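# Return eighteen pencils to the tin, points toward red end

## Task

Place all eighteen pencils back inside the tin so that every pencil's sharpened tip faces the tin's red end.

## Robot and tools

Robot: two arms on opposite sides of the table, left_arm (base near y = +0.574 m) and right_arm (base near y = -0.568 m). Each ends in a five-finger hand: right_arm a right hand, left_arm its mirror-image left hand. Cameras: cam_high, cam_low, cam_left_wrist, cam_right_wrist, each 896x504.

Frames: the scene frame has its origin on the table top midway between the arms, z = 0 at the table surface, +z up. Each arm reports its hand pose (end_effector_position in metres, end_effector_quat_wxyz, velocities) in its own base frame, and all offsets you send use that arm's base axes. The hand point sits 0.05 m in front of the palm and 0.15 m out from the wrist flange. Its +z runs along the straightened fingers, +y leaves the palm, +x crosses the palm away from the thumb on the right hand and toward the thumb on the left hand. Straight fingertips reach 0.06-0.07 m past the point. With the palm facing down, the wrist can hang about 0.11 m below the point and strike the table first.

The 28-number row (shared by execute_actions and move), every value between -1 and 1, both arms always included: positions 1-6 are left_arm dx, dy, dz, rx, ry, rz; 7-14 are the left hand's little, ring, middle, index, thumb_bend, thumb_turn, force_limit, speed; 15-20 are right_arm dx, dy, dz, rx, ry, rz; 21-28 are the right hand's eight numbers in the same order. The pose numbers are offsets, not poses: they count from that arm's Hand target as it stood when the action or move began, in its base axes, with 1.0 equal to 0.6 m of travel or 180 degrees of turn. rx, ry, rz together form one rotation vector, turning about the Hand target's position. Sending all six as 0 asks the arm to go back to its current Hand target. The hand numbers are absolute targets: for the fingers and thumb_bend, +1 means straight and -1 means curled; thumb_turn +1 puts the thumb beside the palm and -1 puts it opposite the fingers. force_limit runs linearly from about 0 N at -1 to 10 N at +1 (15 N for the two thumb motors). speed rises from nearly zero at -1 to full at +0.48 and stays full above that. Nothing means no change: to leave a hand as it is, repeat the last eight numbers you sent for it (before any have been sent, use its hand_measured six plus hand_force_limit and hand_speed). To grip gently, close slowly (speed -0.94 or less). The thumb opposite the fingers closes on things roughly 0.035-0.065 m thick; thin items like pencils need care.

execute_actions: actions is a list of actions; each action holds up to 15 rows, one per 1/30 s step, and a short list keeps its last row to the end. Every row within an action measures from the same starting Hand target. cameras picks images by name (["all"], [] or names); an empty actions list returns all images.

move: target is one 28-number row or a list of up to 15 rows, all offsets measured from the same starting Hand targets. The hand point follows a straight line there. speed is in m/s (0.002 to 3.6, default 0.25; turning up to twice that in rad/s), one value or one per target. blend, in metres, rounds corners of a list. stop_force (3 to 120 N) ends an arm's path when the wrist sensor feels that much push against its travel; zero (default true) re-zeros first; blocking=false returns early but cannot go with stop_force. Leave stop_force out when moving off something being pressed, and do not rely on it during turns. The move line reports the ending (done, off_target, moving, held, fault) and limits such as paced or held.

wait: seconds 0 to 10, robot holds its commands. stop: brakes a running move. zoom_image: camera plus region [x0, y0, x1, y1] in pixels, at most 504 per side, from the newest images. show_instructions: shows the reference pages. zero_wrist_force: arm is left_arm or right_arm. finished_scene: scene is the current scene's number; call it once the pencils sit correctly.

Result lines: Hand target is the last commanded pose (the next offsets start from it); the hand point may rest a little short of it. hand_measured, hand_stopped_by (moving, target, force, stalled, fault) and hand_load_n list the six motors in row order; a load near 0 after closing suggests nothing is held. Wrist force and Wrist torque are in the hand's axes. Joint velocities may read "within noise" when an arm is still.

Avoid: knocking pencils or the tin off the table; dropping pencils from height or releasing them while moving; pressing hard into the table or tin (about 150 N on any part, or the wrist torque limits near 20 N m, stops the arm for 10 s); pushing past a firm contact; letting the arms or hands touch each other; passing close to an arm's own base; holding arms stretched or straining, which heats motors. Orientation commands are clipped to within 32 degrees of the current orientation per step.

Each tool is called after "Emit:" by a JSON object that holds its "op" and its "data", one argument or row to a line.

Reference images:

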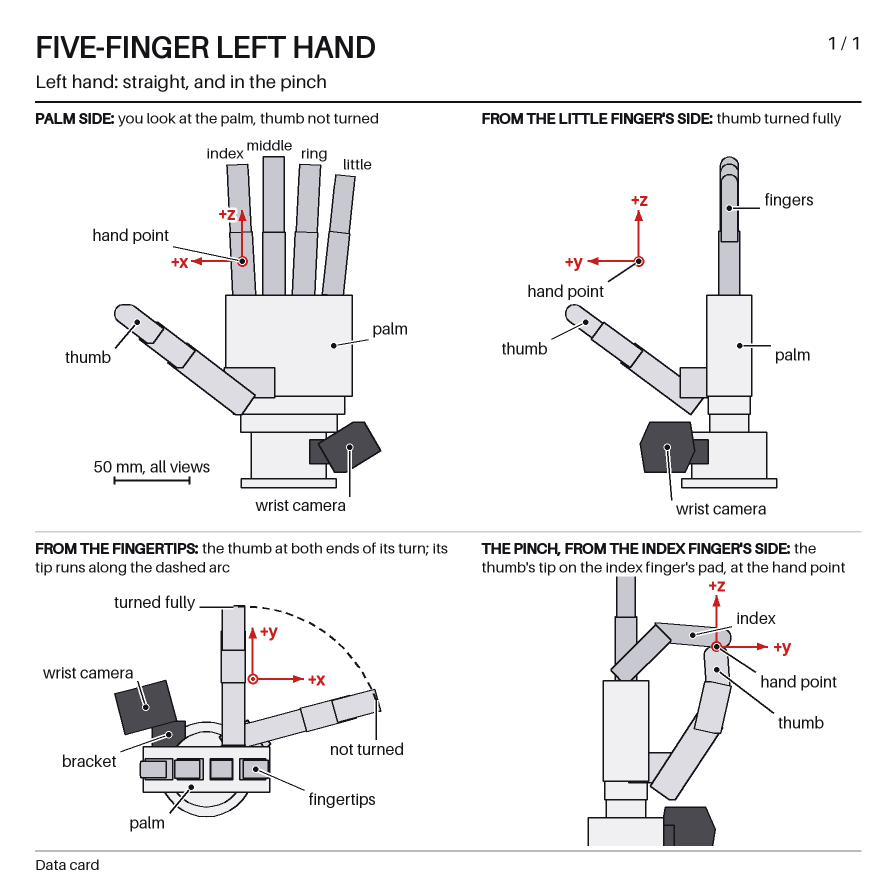

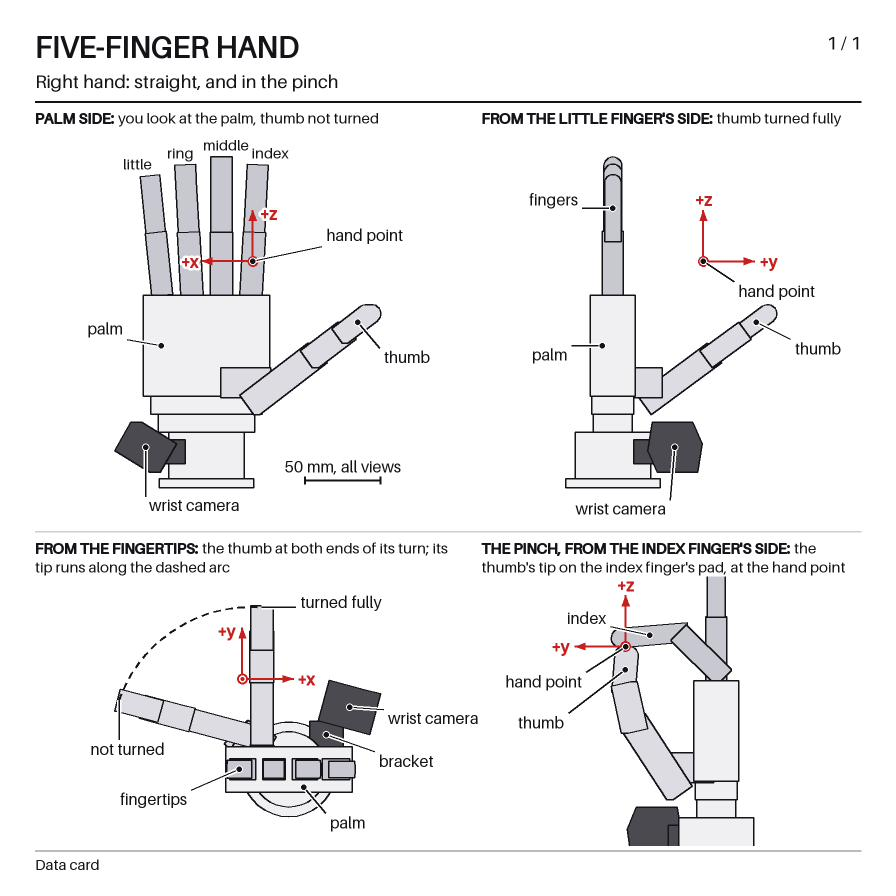

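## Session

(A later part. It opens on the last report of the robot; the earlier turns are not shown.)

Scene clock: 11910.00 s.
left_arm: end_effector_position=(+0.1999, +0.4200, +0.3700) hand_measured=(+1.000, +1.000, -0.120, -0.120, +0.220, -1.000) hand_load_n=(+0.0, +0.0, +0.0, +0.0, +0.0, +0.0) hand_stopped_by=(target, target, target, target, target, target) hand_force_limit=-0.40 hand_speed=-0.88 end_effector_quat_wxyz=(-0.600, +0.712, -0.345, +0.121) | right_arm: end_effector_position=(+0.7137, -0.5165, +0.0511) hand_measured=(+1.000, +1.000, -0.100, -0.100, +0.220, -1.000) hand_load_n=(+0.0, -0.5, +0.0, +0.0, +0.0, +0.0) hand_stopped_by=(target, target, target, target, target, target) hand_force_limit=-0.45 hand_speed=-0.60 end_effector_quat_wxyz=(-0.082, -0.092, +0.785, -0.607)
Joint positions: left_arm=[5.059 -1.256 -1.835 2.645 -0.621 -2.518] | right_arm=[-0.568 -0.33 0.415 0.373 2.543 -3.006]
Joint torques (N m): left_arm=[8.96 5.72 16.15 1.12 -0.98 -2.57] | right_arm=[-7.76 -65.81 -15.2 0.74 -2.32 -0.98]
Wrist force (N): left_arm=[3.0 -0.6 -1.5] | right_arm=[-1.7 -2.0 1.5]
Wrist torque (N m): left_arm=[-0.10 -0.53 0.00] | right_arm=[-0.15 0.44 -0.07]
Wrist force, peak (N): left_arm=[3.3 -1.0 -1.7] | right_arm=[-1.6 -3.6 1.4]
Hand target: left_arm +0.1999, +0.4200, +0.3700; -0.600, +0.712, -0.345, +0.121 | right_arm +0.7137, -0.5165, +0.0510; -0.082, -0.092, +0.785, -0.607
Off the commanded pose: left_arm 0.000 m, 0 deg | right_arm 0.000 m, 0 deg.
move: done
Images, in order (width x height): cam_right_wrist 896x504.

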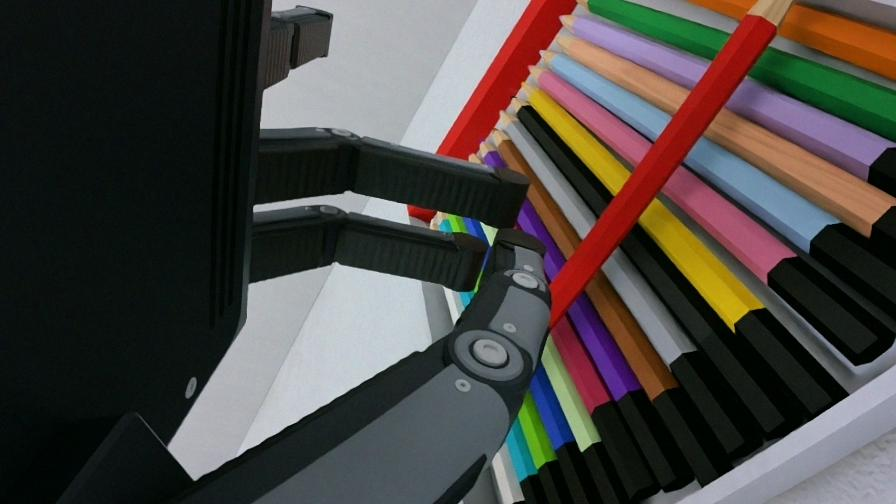

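Emit:
{"op": "move", "data": {
  "target": [
    [0,0,0,0,0,0,1,1,-0.12,-0.12,0.22,-1,-0.4,-0.88,0,-0.0025,-0.0417,0,0,0,1,1,-0.1,-0.1,0.22,-1,-0.45,-0.6]
  ],
  "speed": [0.015],
  "stop_force": 3,
  "cameras": ["cam_right_wrist","cam_high"]
}}

Emit:
{"op": "zoom_image", "data": {
  "camera": "cam_right_wrist",
  "region": [400, 100, 800, 500]
}}

Emit:
{"op": "zoom_image", "data": {
  "camera": "cam_high",
  "region": [430, 310, 590, 460]
}}

Scene clock: 11940.17 s.
left_arm: end_effector_position=(+0.1999, +0.4200, +0.3700) hand_measured=(+1.000, +1.000, -0.120, -0.120, +0.220, -1.000) hand_load_n=(+0.0, +0.0, -0.5, +0.0, +0.0, +0.0) hand_stopped_by=(target, target, target, target, target, target) hand_force_limit=-0.40 hand_speed=-0.88 end_effector_quat_wxyz=(-0.600, +0.712, -0.345, +0.121) | right_arm: end_effector_position=(+0.7136, -0.5180, +0.0259) hand_measured=(+1.000, +1.000, -0.100, -0.100, +0.220, -1.000) hand_load_n=(+0.0, +0.0, +0.5, +0.0, +0.0, +0.0) hand_stopped_by=(target, target, target, target, target, target) hand_force_limit=-0.45 hand_speed=-0.60 end_effector_quat_wxyz=(-0.082, -0.092, +0.785, -0.607)
Joint positions: left_arm=[5.059 -1.256 -1.835 2.645 -0.621 -2.518] | right_arm=[-0.57 -0.312 0.443 0.326 2.541 -3.008]
Joint torques (N m): left_arm=[8.93 11.99 15.72 1.1 -0.94 -2.49] | right_arm=[-6.34 -65.91 -31.67 1.28 -1.91 -0.67]
Wrist force (N): left_arm=[3.2 -0.8 -1.5] | right_arm=[-1.7 -1.9 1.5]
Wrist torque (N m): left_arm=[-0.12 -0.56 0.01] | right_arm=[-0.14 0.45 -0.06]
Wrist force, peak (N): left_arm=[3.5 -0.7 -1.5] | right_arm=[-1.9 -2.5 1.4]
Hand target: left_arm +0.1999, +0.4200, +0.3700; -0.600, +0.712, -0.345, +0.121 | right_arm +0.7137, -0.5180, +0.0260; -0.082, -0.092, +0.785, -0.607
Off the commanded pose: left_arm 0.000 m, 0 deg | right_arm 0.000 m, 0 deg.
move: done
Images, in order (width x height): cam_high 896x504, cam_right_wrist 896x504.

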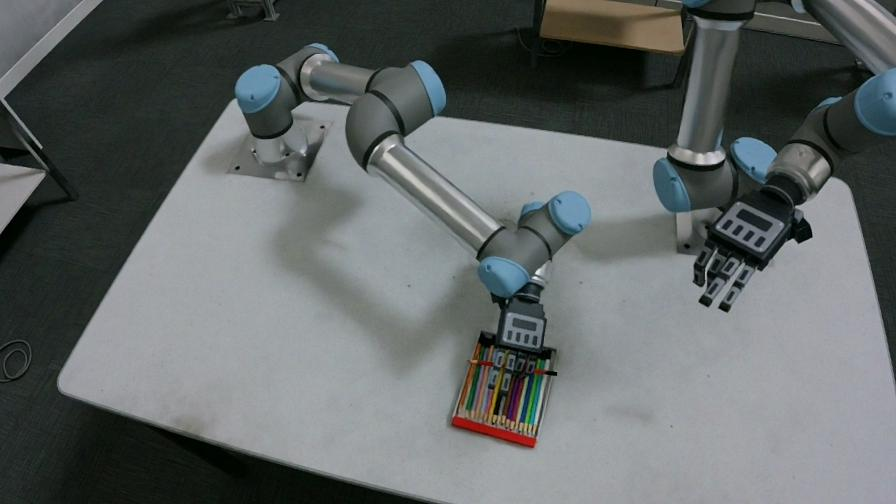

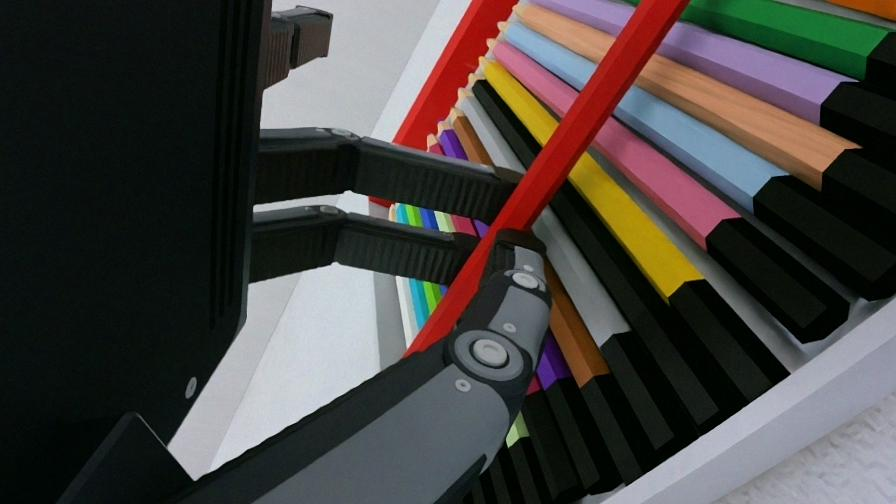

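Scaled by 1.260 from the camera's 896x504 image, which has a finer 1280x720 frame.

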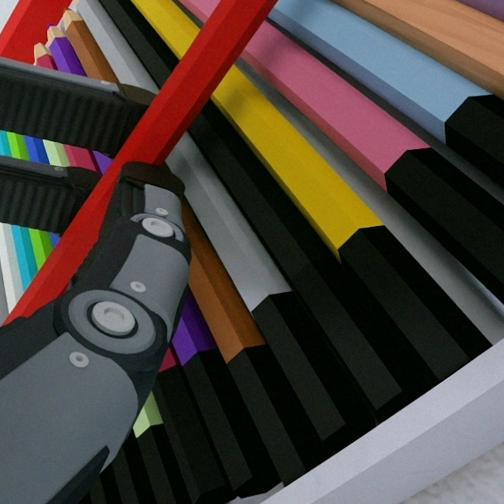

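Scaled by 3.150 from the camera's 896x504 image, which has a finer 1280x720 frame.

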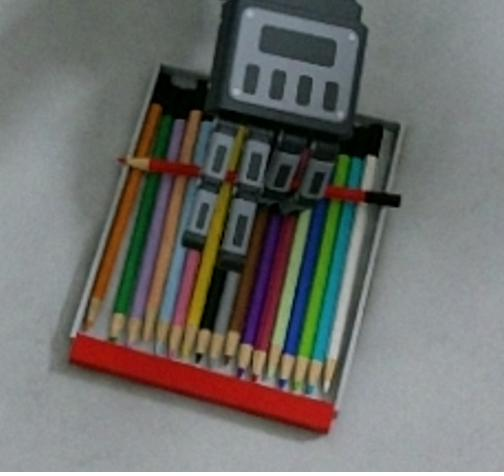

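Emit:
{"op": "move", "data": {
  "target": [
    [0,0,0,0,0,0,1,1,-0.12,-0.12,0.22,-1,-0.4,-0.88,-0.02,-0.0008,0,0,0,0,1,1,-0.1,-0.1,0.22,-1,-0.45,-0.6]
  ],
  "speed": [0.03]
}}

Emit:
{"op": "move", "data": {
  "target": [
    [0,0,0,0,0,0,1,1,-0.12,-0.12,0.22,-1,-0.4,-0.88,0,0,0,0,0,0,1,1,-0.6,-0.6,0.22,-1,-0.8,-0.92]
  ],
  "speed": [0.03]
}}

Emit:
{"op": "move", "data": {
  "target": [
    [0,0,0,0,0,0,1,1,-0.12,-0.12,0.22,-1,-0.4,-0.88,0,0,0,0,0,0,1,1,-0.65,-0.65,0.22,-1,-0.4,-0.92]
  ],
  "speed": [0.03],
  "cameras": ["cam_right_wrist","cam_high"]
}}

Emit:
{"op": "zoom_image", "data": {
  "camera": "cam_right_wrist",
  "region": [350, 100, 750, 500]
}}

Scene clock: 11972.73 s.
left_arm: end_effector_position=(+0.1999, +0.4200, +0.3700) hand_measured=(+1.000, +1.000, -0.120, -0.120, +0.220, -1.000) hand_load_n=(+0.0, +0.0, +0.0, +0.0, +0.0, +0.0) hand_stopped_by=(target, target, target, target, target, target) hand_force_limit=-0.40 hand_speed=-0.88 end_effector_quat_wxyz=(-0.600, +0.712, -0.345, +0.121) | right_arm: end_effector_position=(+0.7016, -0.5186, +0.0260) hand_measured=(+1.000, +1.000, -0.100, -0.100, +0.220, -1.000) hand_load_n=(+0.0, +0.5, +0.0, +0.0, +0.0, +0.0) hand_stopped_by=(target, target, target, target, target, target) hand_force_limit=-0.45 hand_speed=-0.60 end_effector_quat_wxyz=(-0.082, -0.092, +0.785, -0.607)
Joint positions: left_arm=[5.059 -1.256 -1.835 2.645 -0.621 -2.518] | right_arm=[-0.579 -0.368 0.557 0.262 2.533 -3.015]
Joint torques (N m): left_arm=[8.07 14.01 16.38 1.16 -1.06 -2.53] | right_arm=[6.86 -48.43 -34.54 1.29 -0.71 -0.08]
Wrist force (N): left_arm=[3.1 -0.7 -1.4] | right_arm=[-1.9 -2.2 1.6]
Wrist torque (N m): left_arm=[-0.12 -0.55 0.00] | right_arm=[-0.16 0.46 -0.09]
Wrist force, peak (N): left_arm=[3.3 -0.9 -1.7] | right_arm=[-1.9 -2.3 1.7]
Hand target: left_arm +0.1999, +0.4200, +0.3700; -0.600, +0.712, -0.345, +0.121 | right_arm +0.7017, -0.5185, +0.0260; -0.082, -0.092, +0.785, -0.607
Off the commanded pose: left_arm 0.000 m, 0 deg | right_arm 0.000 m, 0 deg.
move: done

Scene clock: 11973.27 s.
left_arm: end_effector_position=(+0.1999, +0.4200, +0.3700) hand_measured=(+1.000, +1.000, -0.120, -0.120, +0.220, -1.000) hand_load_n=(-0.5, +0.0, +0.0, +0.0, +0.5, +0.0) hand_stopped_by=(target, target, target, target, target, target) hand_force_limit=-0.40 hand_speed=-0.88 end_effector_quat_wxyz=(-0.600, +0.712, -0.345, +0.121) | right_arm: end_effector_position=(+0.7017, -0.5185, +0.0260) hand_measured=(+1.000, +1.000, -0.150, -0.158, +0.220, -1.000) hand_load_n=(+0.0, +0.0, +2.5, +2.5, +2.0, +0.0) hand_stopped_by=(target, target, force, force, target, target) hand_force_limit=-0.80 hand_speed=-0.92 end_effector_quat_wxyz=(-0.082, -0.092, +0.785, -0.607)
Joint positions: left_arm=[5.059 -1.256 -1.835 2.645 -0.621 -2.518] | right_arm=[-0.579 -0.368 0.557 0.262 2.533 -3.015]
Joint torques (N m): left_arm=[7.87 13.58 16.49 1.12 -0.95 -2.5] | right_arm=[8.17 -47.26 -33.75 1.29 2.69 0.78]
Wrist force (N): left_arm=[3.0 -1.0 -1.6] | right_arm=[-1.2 -4.1 1.1]
Wrist torque (N m): left_arm=[-0.14 -0.55 0.00] | right_arm=[-0.20 0.45 -0.11]
Wrist force, peak (N): left_arm=[3.3 -0.8 -1.5] | right_arm=[-1.3 -4.3 1.2]
Hand target: left_arm +0.1999, +0.4200, +0.3700; -0.600, +0.712, -0.345, +0.121 | right_arm +0.7017, -0.5185, +0.0260; -0.082, -0.092, +0.785, -0.607
Off the commanded pose: left_arm 0.000 m, 0 deg | right_arm 0.000 m, 0 deg.
move: done

Scene clock: 11973.77 s.
left_arm: end_effector_position=(+0.1999, +0.4200, +0.3700) hand_measured=(+1.000, +1.000, -0.120, -0.120, +0.220, -1.000) hand_load_n=(+0.0, +0.0, +0.0, +0.0, +0.0, +0.0) hand_stopped_by=(target, target, target, target, target, target) hand_force_limit=-0.40 hand_speed=-0.88 end_effector_quat_wxyz=(-0.600, +0.712, -0.345, +0.121) | right_arm: end_effector_position=(+0.7017, -0.5185, +0.0260) hand_measured=(+1.000, +1.000, -0.156, -0.164, +0.220, -1.000) hand_load_n=(-0.5, +0.0, +4.0, +3.0, +3.0, +0.0) hand_stopped_by=(target, target, force, force, target, target) hand_force_limit=-0.40 hand_speed=-0.92 end_effector_quat_wxyz=(-0.082, -0.092, +0.785, -0.607)
Joint positions: left_arm=[5.059 -1.256 -1.835 2.645 -0.621 -2.518] | right_arm=[-0.579 -0.368 0.557 0.262 2.533 -3.015]
Joint torques (N m): left_arm=[8.13 13.85 15.96 1.1 -0.94 -2.41] | right_arm=[8.37 -46.78 -32.4 1.24 2.84 0.74]
Wrist force (N): left_arm=[3.0 -0.9 -1.5] | right_arm=[-1.0 -4.4 0.8]
Wrist torque (N m): left_arm=[-0.16 -0.54 0.00] | right_arm=[-0.25 0.47 -0.14]
Wrist force, peak (N): left_arm=[3.4 -0.9 -1.6] | right_arm=[-0.7 -5.8 0.6]
Hand target: left_arm +0.1999, +0.4200, +0.3700; -0.600, +0.712, -0.345, +0.121 | right_arm +0.7017, -0.5185, +0.0260; -0.082, -0.092, +0.785, -0.607
Off the commanded pose: left_arm 0.000 m, 0 deg | right_arm 0.000 m, 0 deg.
move: done
Images, in order (width x height): cam_high 896x504, cam_right_wrist 896x504.

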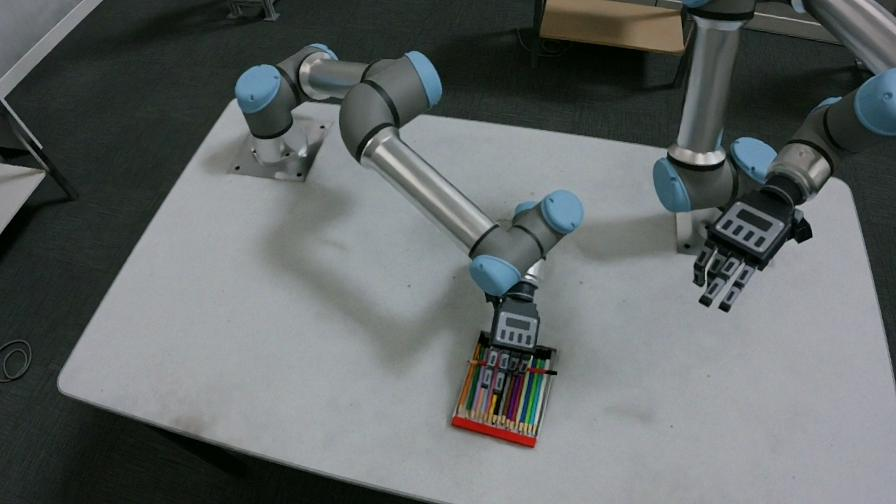

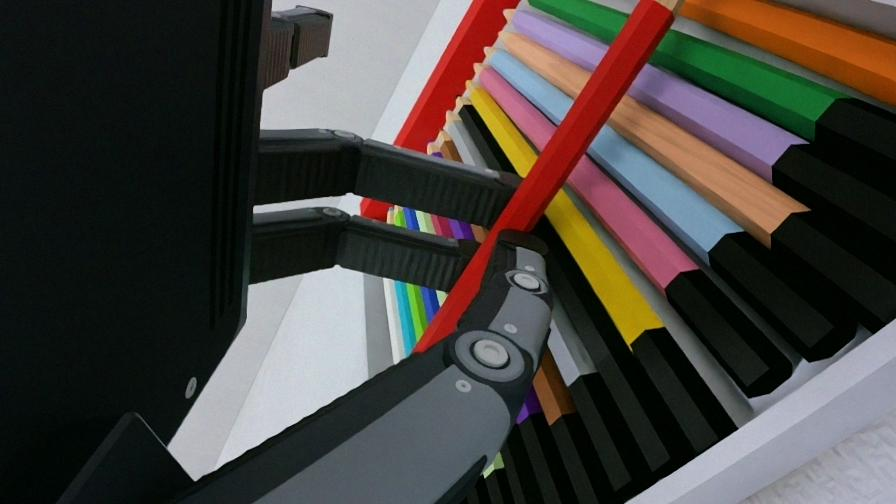

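Scaled by 1.260 from the camera's 896x504 image, which has a finer 1280x720 frame.

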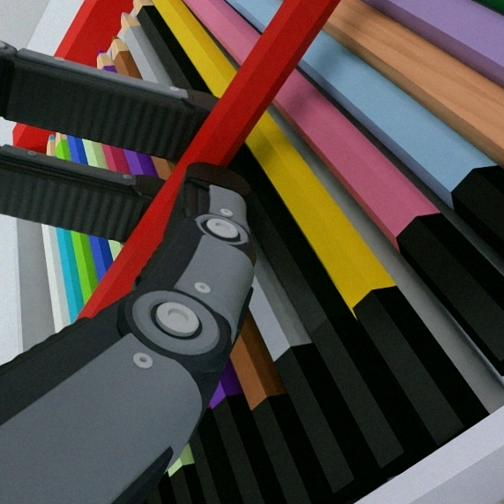

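Emit:
{"op": "move", "data": {
  "target": [
    [0,0,0,0,0,0,1,1,-0.12,-0.12,0.22,-1,-0.4,-0.88,0,0,0.06,0,0,0,1,1,-0.65,-0.65,0.22,-1,-0.4,-0.92],
    [0,0,0,0,0,0,1,1,-0.12,-0.12,0.22,-1,-0.4,-0.88,0,0,0.1733,0,0,0,1,1,-0.65,-0.65,0.22,-1,-0.4,-0.92],
    [0,0,0,0,0,0,1,1,-0.12,-0.12,0.22,-1,-0.4,-0.88,-0.1178,-0.0408,0.1733,0,0,0.5056,1,1,-0.65,-0.65,0.22,-1,-0.4,-0.92]
  ],
  "speed": [0.03,0.1,0.2],
  "blend": [0.01,0.02,0],
  "cameras": ["cam_right_wrist","cam_high"]
}}

Emit:
{"op": "zoom_image", "data": {
  "camera": "cam_high",
  "region": [430, 320, 570, 460]
}}

Scene clock: 12006.80 s.
left_arm: end_effector_position=(+0.1999, +0.4200, +0.3700) hand_measured=(+1.000, +1.000, -0.120, -0.120, +0.220, -1.000) hand_load_n=(+0.0, +0.0, +0.0, +0.0, +0.0, +0.5) hand_stopped_by=(target, target, target, target, target, target) hand_force_limit=-0.40 hand_speed=-0.88 end_effector_quat_wxyz=(-0.600, +0.712, -0.345, +0.121) | right_arm: end_effector_position=(+0.6309, -0.5431, +0.1299) hand_measured=(+1.000, +1.000, -0.156, -0.164, +0.222, -1.000) hand_load_n=(+0.0, +0.5, +4.0, +2.0, +4.0, +0.0) hand_stopped_by=(target, target, force, force, target, target) hand_force_limit=-0.40 hand_speed=-0.92 end_effector_quat_wxyz=(-0.375, +0.624, -0.485, +0.484)
Joint positions: left_arm=[5.059 -1.256 -1.835 2.645 -0.621 -2.518] | right_arm=[-1.137 -0.633 0.819 0.362 0.498 -3.885]
Joint torques (N m): left_arm=[7.1 14.05 15.79 1.05 -0.92 -2.46] | right_arm=[7.44 -49.93 -19.88 1.79 -3.14 -1.07]
Wrist force (N): left_arm=[3.0 -0.8 -1.7] | right_arm=[-1.2 -1.9 1.4]
Wrist torque (N m): left_arm=[-0.12 -0.55 0.00] | right_arm=[-0.19 0.39 0.07]
Wrist force, peak (N): left_arm=[3.5 -1.0 -1.6] | right_arm=[-0.8 -5.9 0.6]
Hand target: left_arm +0.1999, +0.4200, +0.3700; -0.600, +0.712, -0.345, +0.121 | right_arm +0.6310, -0.5430, +0.1299; -0.375, +0.624, -0.485, +0.484
Off the commanded pose: left_arm 0.000 m, 0 deg | right_arm 0.000 m, 0 deg.
move: done
Images, in order (width x height): cam_high 896x504, cam_right_wrist 896x504.

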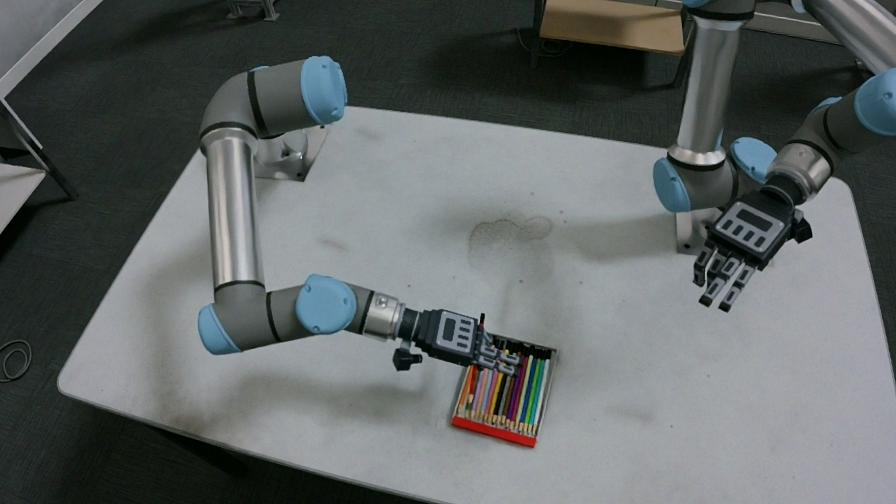

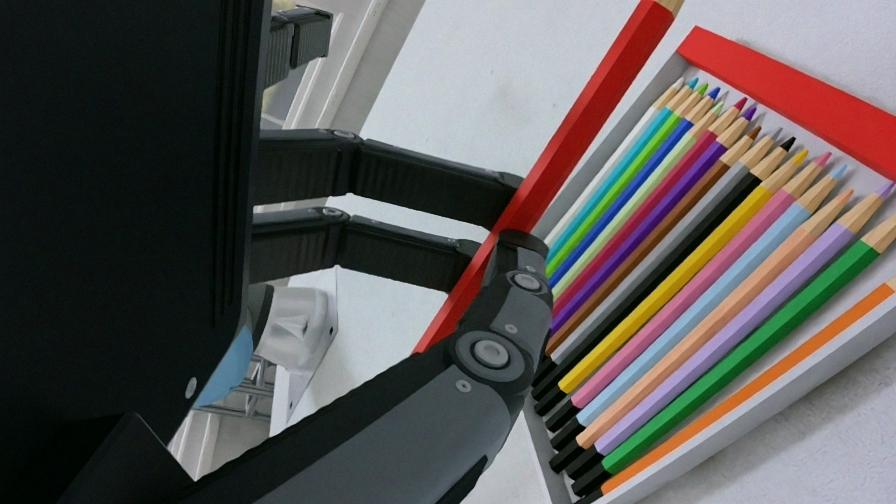

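Scaled by 3.600 from the camera's 896x504 image, which has a finer 1280x720 frame.

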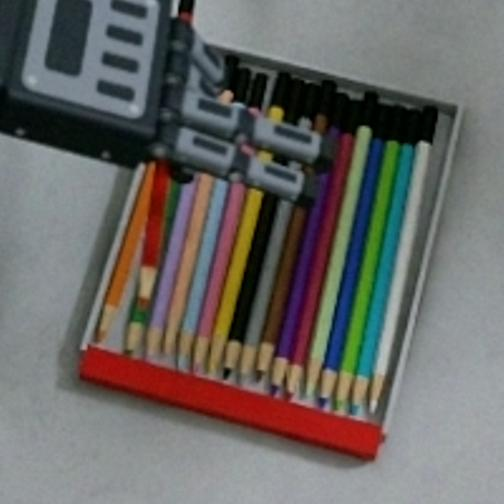

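Emit:
{"op": "move", "data": {
  "target": [
    [0,0,0,0,0,0,1,1,-0.12,-0.12,0.22,-1,-0.4,-0.88,0.0093,0.025,-0.1167,0,0,-0.0417,1,1,-0.65,-0.65,0.22,-1,-0.4,-0.92]
  ],
  "speed": [0.12],
  "cameras": ["cam_right_wrist","cam_high"]
}}

Emit:
{"op": "zoom_image", "data": {
  "camera": "cam_high",
  "region": [430, 320, 570, 460]
}}

Emit:
{"op": "zoom_image", "data": {
  "camera": "cam_right_wrist",
  "region": [450, 0, 890, 440]
}}

Scene clock: 12029.50 s.
left_arm: end_effector_position=(+0.1999, +0.4200, +0.3700) hand_measured=(+1.000, +1.000, -0.120, -0.120, +0.220, -1.000) hand_load_n=(+0.0, +0.0, +0.0, +0.0, +0.0, +0.0) hand_stopped_by=(target, target, target, target, target, target) hand_force_limit=-0.40 hand_speed=-0.88 end_effector_quat_wxyz=(-0.600, +0.712, -0.345, +0.121) | right_arm: end_effector_position=(+0.6366, -0.5279, +0.0601) hand_measured=(+1.000, +1.000, -0.156, -0.164, +0.222, -1.000) hand_load_n=(+0.0, +0.0, +4.0, +2.0, +4.5, +0.0) hand_stopped_by=(target, target, force, force, target, target) hand_force_limit=-0.40 hand_speed=-0.92 end_effector_quat_wxyz=(-0.343, +0.591, -0.524, +0.508)
Joint positions: left_arm=[5.059 -1.256 -1.835 2.645 -0.621 -2.518] | right_arm=[-1.1 -0.697 1.113 0.01 0.647 -3.74]
Joint torques (N m): left_arm=[6.84 13.78 15.88 1.08 -0.93 -2.44] | right_arm=[-9.79 -40.13 -15.8 -1.01 -1.29 0.41]
Wrist force (N): left_arm=[3.0 -0.9 -1.6] | right_arm=[-1.3 -2.6 1.5]
Wrist torque (N m): left_arm=[-0.13 -0.54 0.00] | right_arm=[-0.26 0.37 -0.02]
Wrist force, peak (N): left_arm=[3.5 -0.7 -1.7] | right_arm=[-1.8 -2.7 1.7]
Hand target: left_arm +0.1999, +0.4200, +0.3700; -0.600, +0.712, -0.345, +0.121 | right_arm +0.6366, -0.5280, +0.0599; -0.343, +0.591, -0.525, +0.508
Off the commanded pose: left_arm 0.000 m, 0 deg | right_arm 0.000 m, 0 deg.
move: done
Images, in order (width x height): cam_high 896x504, cam_right_wrist 896x504.

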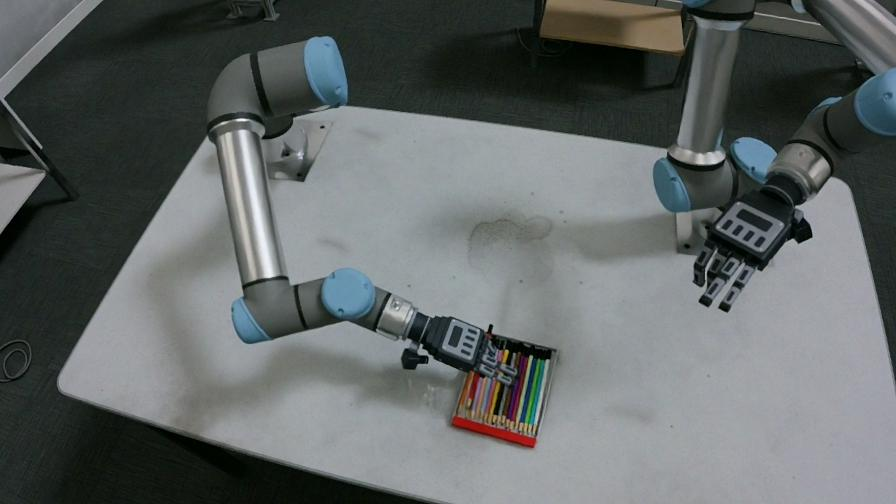

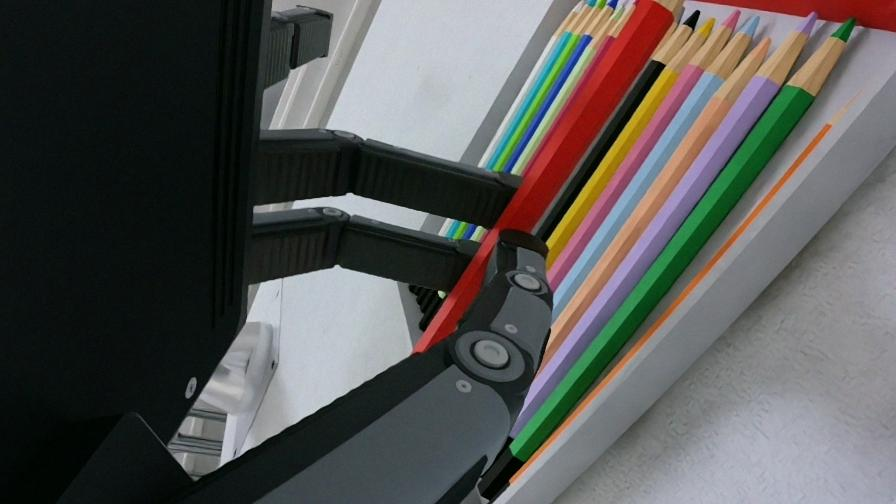

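Scaled by 3.600 from the camera's 896x504 image, which has a finer 1280x720 frame.

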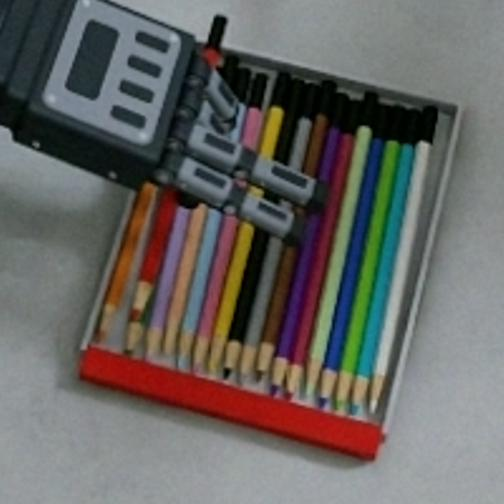

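Scaled by 1.145 from the camera's 896x504 image, which has a finer 1280x720 frame.

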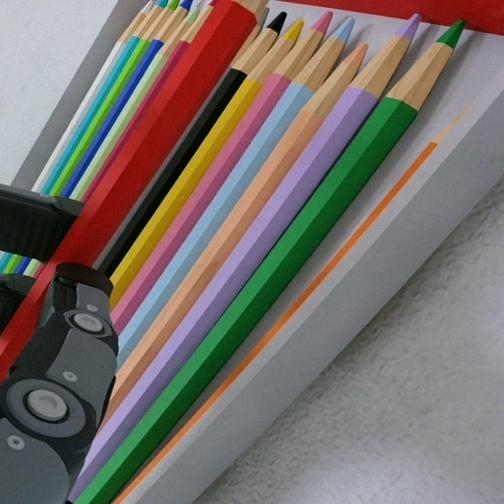

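Emit:
{"op": "execute_actions", "data": {
  "actions": [],
  "cameras": ["cam_low"]
}}

Emit:
{"op": "zoom_image", "data": {
  "camera": "cam_low",
  "region": [380, 230, 540, 330]
}}

Scene clock: 12037.80 s.
left_arm: end_effector_position=(+0.1999, +0.4200, +0.3700) hand_measured=(+1.000, +1.000, -0.120, -0.120, +0.220, -1.000) hand_load_n=(+0.0, -0.5, +0.0, +0.0, +0.0, +0.0) hand_stopped_by=(target, target, target, target, target, target) hand_force_limit=-0.40 hand_speed=-0.88 end_effector_quat_wxyz=(-0.600, +0.712, -0.345, +0.121) | right_arm: end_effector_position=(+0.6366, -0.5280, +0.0599) hand_measured=(+1.000, +1.000, -0.156, -0.164, +0.222, -1.000) hand_load_n=(+0.0, +0.0, +4.5, +2.0, +4.5, +0.5) hand_stopped_by=(target, target, force, force, target, target) hand_force_limit=-0.40 hand_speed=-0.92 end_effector_quat_wxyz=(-0.343, +0.591, -0.525, +0.508)
Joint positions: left_arm=[5.059 -1.256 -1.835 2.645 -0.621 -2.518] | right_arm=[-1.1 -0.697 1.113 0.01 0.647 -3.74]
Joint velocities: within noise
Joint torques (N m): left_arm=[6.19 14.12 16.02 1.02 -0.96 -2.45] | right_arm=[-9.88 -40.51 -6.4 -1.11 1.76 0.84]
Wrist force (N): left_arm=[3.2 -0.9 -1.4] | right_arm=[-1.5 -2.6 1.6]
Wrist torque (N m): left_arm=[-0.14 -0.57 0.01] | right_arm=[-0.26 0.40 -0.03]
Wrist force, peak (N): left_arm=[3.3 -0.8 -1.8] | right_arm=[-1.6 -2.6 1.6]
Hand target: left_arm +0.1999, +0.4200, +0.3700; -0.600, +0.712, -0.345, +0.121 | right_arm +0.6366, -0.5280, +0.0599; -0.343, +0.591, -0.525, +0.508
Off the commanded pose: left_arm 0.000 m, 0 deg | right_arm 0.000 m, 0 deg.
Images, in order (width x height): cam_low 896x504.

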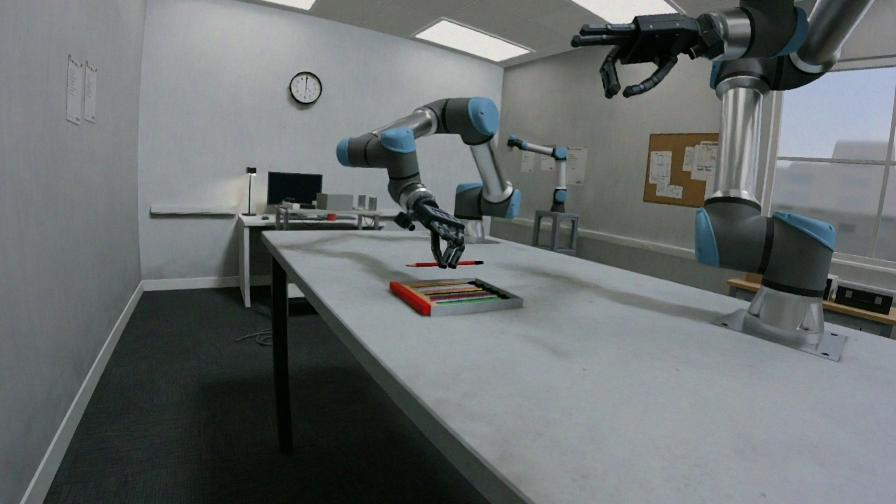

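Scaled by 3.150 from the camera's 896x504 image, which has a finer 1280x720 frame.

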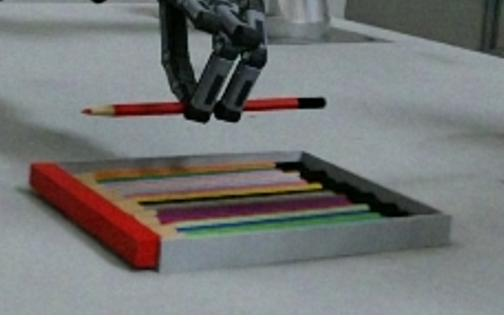

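Emit:
{"op": "move", "data": {
  "target": [
    [0,0,0,0,0,0,1,1,-0.12,-0.12,0.22,-1,-0.4,-0.88,-0.0082,-0.0006,-0.03,0,0,0,1,1,-0.65,-0.65,0.22,-1,-0.4,-0.92]
  ],
  "speed": [0.06],
  "cameras": ["cam_right_wrist","cam_high"]
}}

Emit:
{"op": "zoom_image", "data": {
  "camera": "cam_high",
  "region": [430, 320, 570, 460]
}}

Emit:
{"op": "zoom_image", "data": {
  "camera": "cam_high",
  "region": [448, 380, 498, 430]
}}

Scene clock: 12050.77 s.
left_arm: end_effector_position=(+0.1999, +0.4200, +0.3700) hand_measured=(+1.000, +1.000, -0.120, -0.120, +0.220, -1.000) hand_load_n=(+0.0, +0.0, +0.0, +0.0, +0.0, +0.0) hand_stopped_by=(target, target, target, target, target, target) hand_force_limit=-0.40 hand_speed=-0.88 end_effector_quat_wxyz=(-0.600, +0.712, -0.345, +0.121) | right_arm: end_effector_position=(+0.6315, -0.5283, +0.0416) hand_measured=(+1.000, +1.000, -0.156, -0.164, +0.222, -1.000) hand_load_n=(+0.0, +0.0, +4.0, +2.0, +4.5, +0.0) hand_stopped_by=(target, target, force, force, target, target) hand_force_limit=-0.40 hand_speed=-0.92 end_effector_quat_wxyz=(-0.343, +0.591, -0.525, +0.508) end_effector_velocity=(-0.001, +0.000, +0.002) end_effector_angular_velocity=(+0.003, +0.001, -0.002)
Joint positions: left_arm=[5.059 -1.256 -1.835 2.645 -0.621 -2.518] | right_arm=[-1.107 -0.683 1.137 -0.024 0.641 -3.745]
Joint velocities: left_arm=[within noise] | right_arm=[-0.001 -0.003 -0.001 0.006 0.001 0.001]
Joint torques (N m): left_arm=[6.36 14.1 15.84 1.17 -0.94 -2.42] | right_arm=[4.16 -56.6 -33.53 1.31 -1.51 0.9]
Wrist force (N): left_arm=[3.3 -0.9 -1.5] | right_arm=[-1.4 -2.3 1.4]
Wrist torque (N m): left_arm=[-0.13 -0.59 0.01] | right_arm=[-0.20 0.38 -0.03]
Wrist force, peak (N): left_arm=[3.4 -1.0 -1.6] | right_arm=[-1.3 -3.1 1.5]
Hand target: left_arm +0.1999, +0.4200, +0.3700; -0.600, +0.712, -0.345, +0.121 | right_arm +0.6316, -0.5284, +0.0419; -0.343, +0.591, -0.525, +0.508
Off the commanded pose: left_arm 0.000 m, 0 deg | right_arm 0.000 m, 0 deg.
move: done
Images, in order (width x height): cam_high 896x504, cam_right_wrist 896x504.

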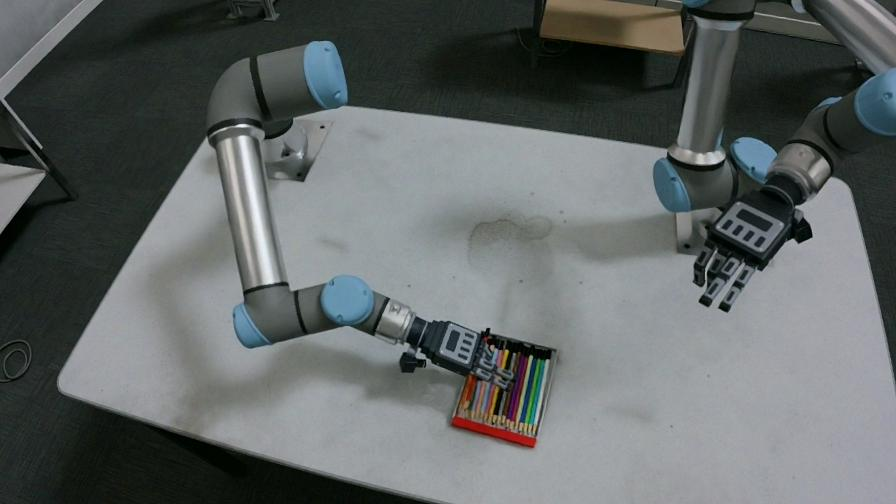

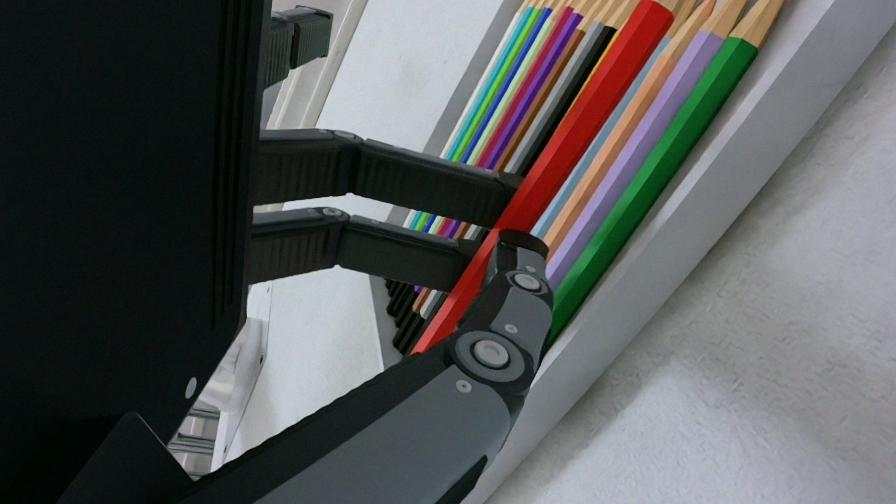

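Scaled by 3.600 from the camera's 896x504 image, which has a finer 1280x720 frame.

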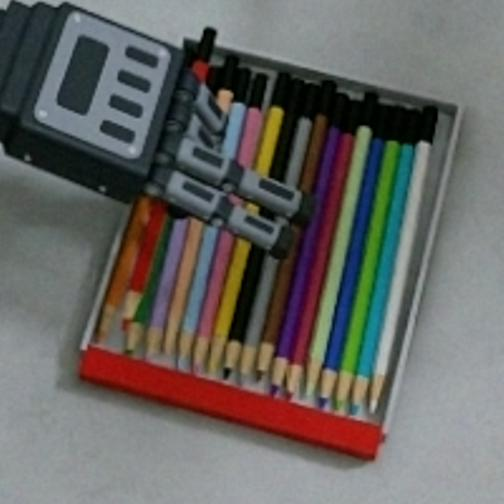

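Scaled by 10.080 from the camera's 896x504 image, which has a finer 1280x720 frame.

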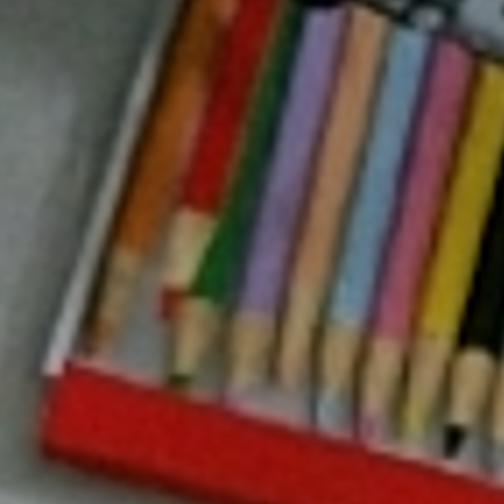

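Emit:
{"op": "move", "data": {
  "target": [
    [0,0,0,0,0,0,1,1,-0.12,-0.12,0.22,-1,-0.4,-0.88,-0.0008,-0.0075,-0.013,0,0,-0.0033,1,1,-0.65,-0.65,0.22,-1,-0.4,-0.92]
  ],
  "speed": [0.05],
  "cameras": ["cam_right_wrist","cam_high"]
}}

Emit:
{"op": "zoom_image", "data": {
  "camera": "cam_high",
  "region": [430, 320, 570, 460]
}}

Emit:
{"op": "zoom_image", "data": {
  "camera": "cam_high",
  "region": [448, 380, 498, 430]
}}

Emit:
{"op": "zoom_image", "data": {
  "camera": "cam_high",
  "region": [470, 320, 510, 360]
}}

Scene clock: 12090.07 s.
left_arm: end_effector_position=(+0.1999, +0.4200, +0.3700) hand_measured=(+1.000, +1.000, -0.120, -0.120, +0.220, -1.000) hand_load_n=(+0.0, -0.5, +0.0, +0.0, +0.0, +0.0) hand_stopped_by=(target, target, target, target, target, target) hand_force_limit=-0.40 hand_speed=-0.88 end_effector_quat_wxyz=(-0.600, +0.712, -0.345, +0.121) | right_arm: end_effector_position=(+0.6311, -0.5329, +0.0340) hand_measured=(+1.000, +1.000, -0.156, -0.164, +0.222, -1.000) hand_load_n=(+0.0, +0.0, +4.5, +2.5, +4.5, +0.0) hand_stopped_by=(target, target, force, force, target, target) hand_force_limit=-0.40 hand_speed=-0.92 end_effector_quat_wxyz=(-0.340, +0.588, -0.528, +0.510)
Joint positions: left_arm=[5.059 -1.256 -1.835 2.645 -0.621 -2.518] | right_arm=[-1.109 -0.671 1.136 -0.04 0.649 -3.739]
Joint torques (N m): left_arm=[6.24 13.52 15.9 1.09 -0.9 -2.35] | right_arm=[-7.32 -55.91 -30.98 1.33 0.12 -0.41]
Wrist force (N): left_arm=[3.1 -0.7 -1.6] | right_arm=[-1.4 -2.2 1.4]
Wrist torque (N m): left_arm=[-0.11 -0.56 0.00] | right_arm=[-0.20 0.36 -0.02]
Wrist force, peak (N): left_arm=[3.2 -1.0 -1.9] | right_arm=[-1.6 -2.5 1.5]
Hand target: left_arm +0.1999, +0.4200, +0.3700; -0.600, +0.712, -0.345, +0.121 | right_arm +0.6312, -0.5329, +0.0341; -0.340, +0.588, -0.528, +0.510
Off the commanded pose: left_arm 0.000 m, 0 deg | right_arm 0.000 m, 0 deg.
move: done
Images, in order (width x height): cam_high 896x504, cam_right_wrist 896x504.

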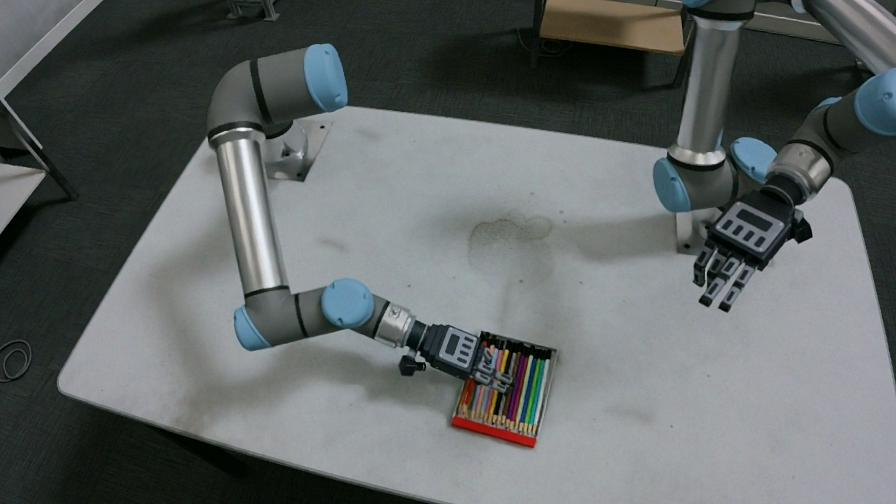

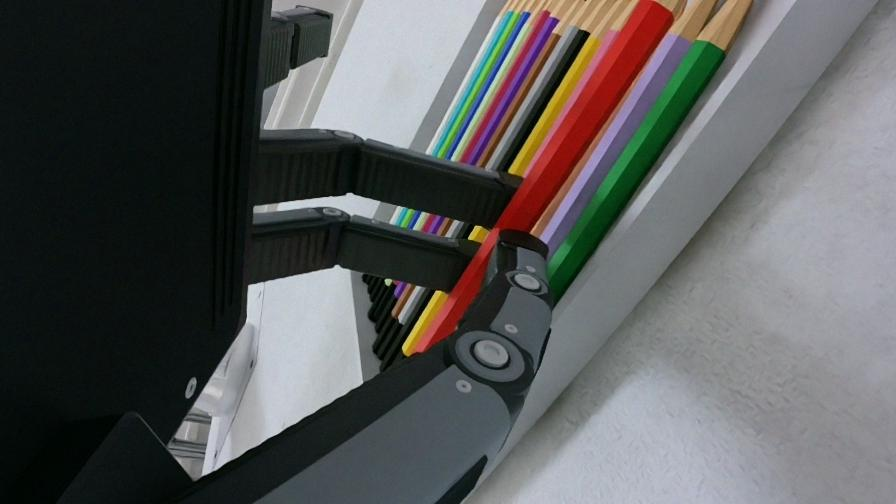

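Scaled by 3.600 from the camera's 896x504 image, which has a finer 1280x720 frame.

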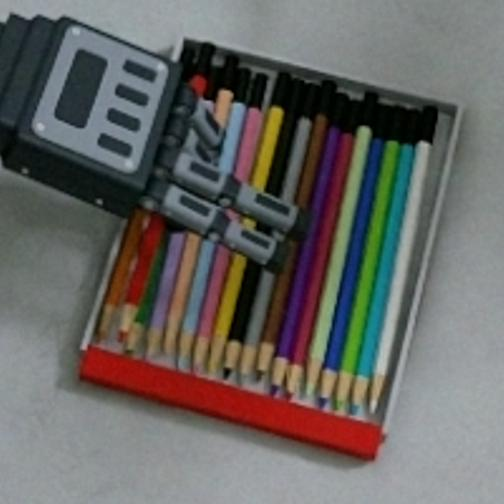

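Scaled by 10.080 from the camera's 896x504 image, which has a finer 1280x720 frame.

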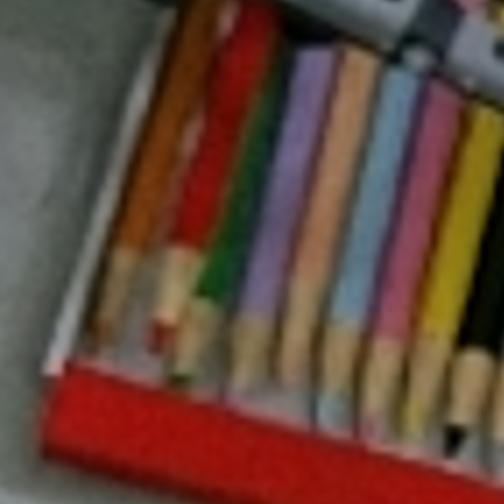

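Scaled by 12.600 from the camera's 896x504 image, which has a finer 1280x720 frame.

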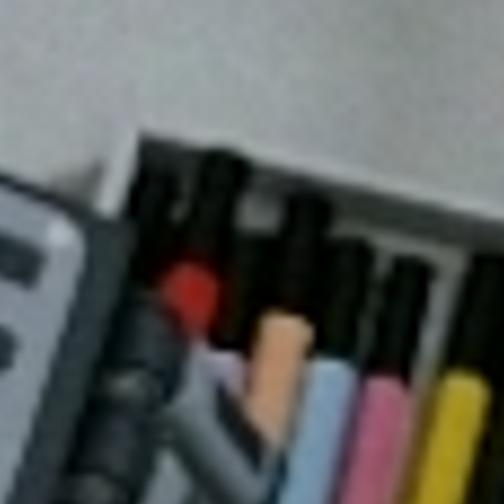

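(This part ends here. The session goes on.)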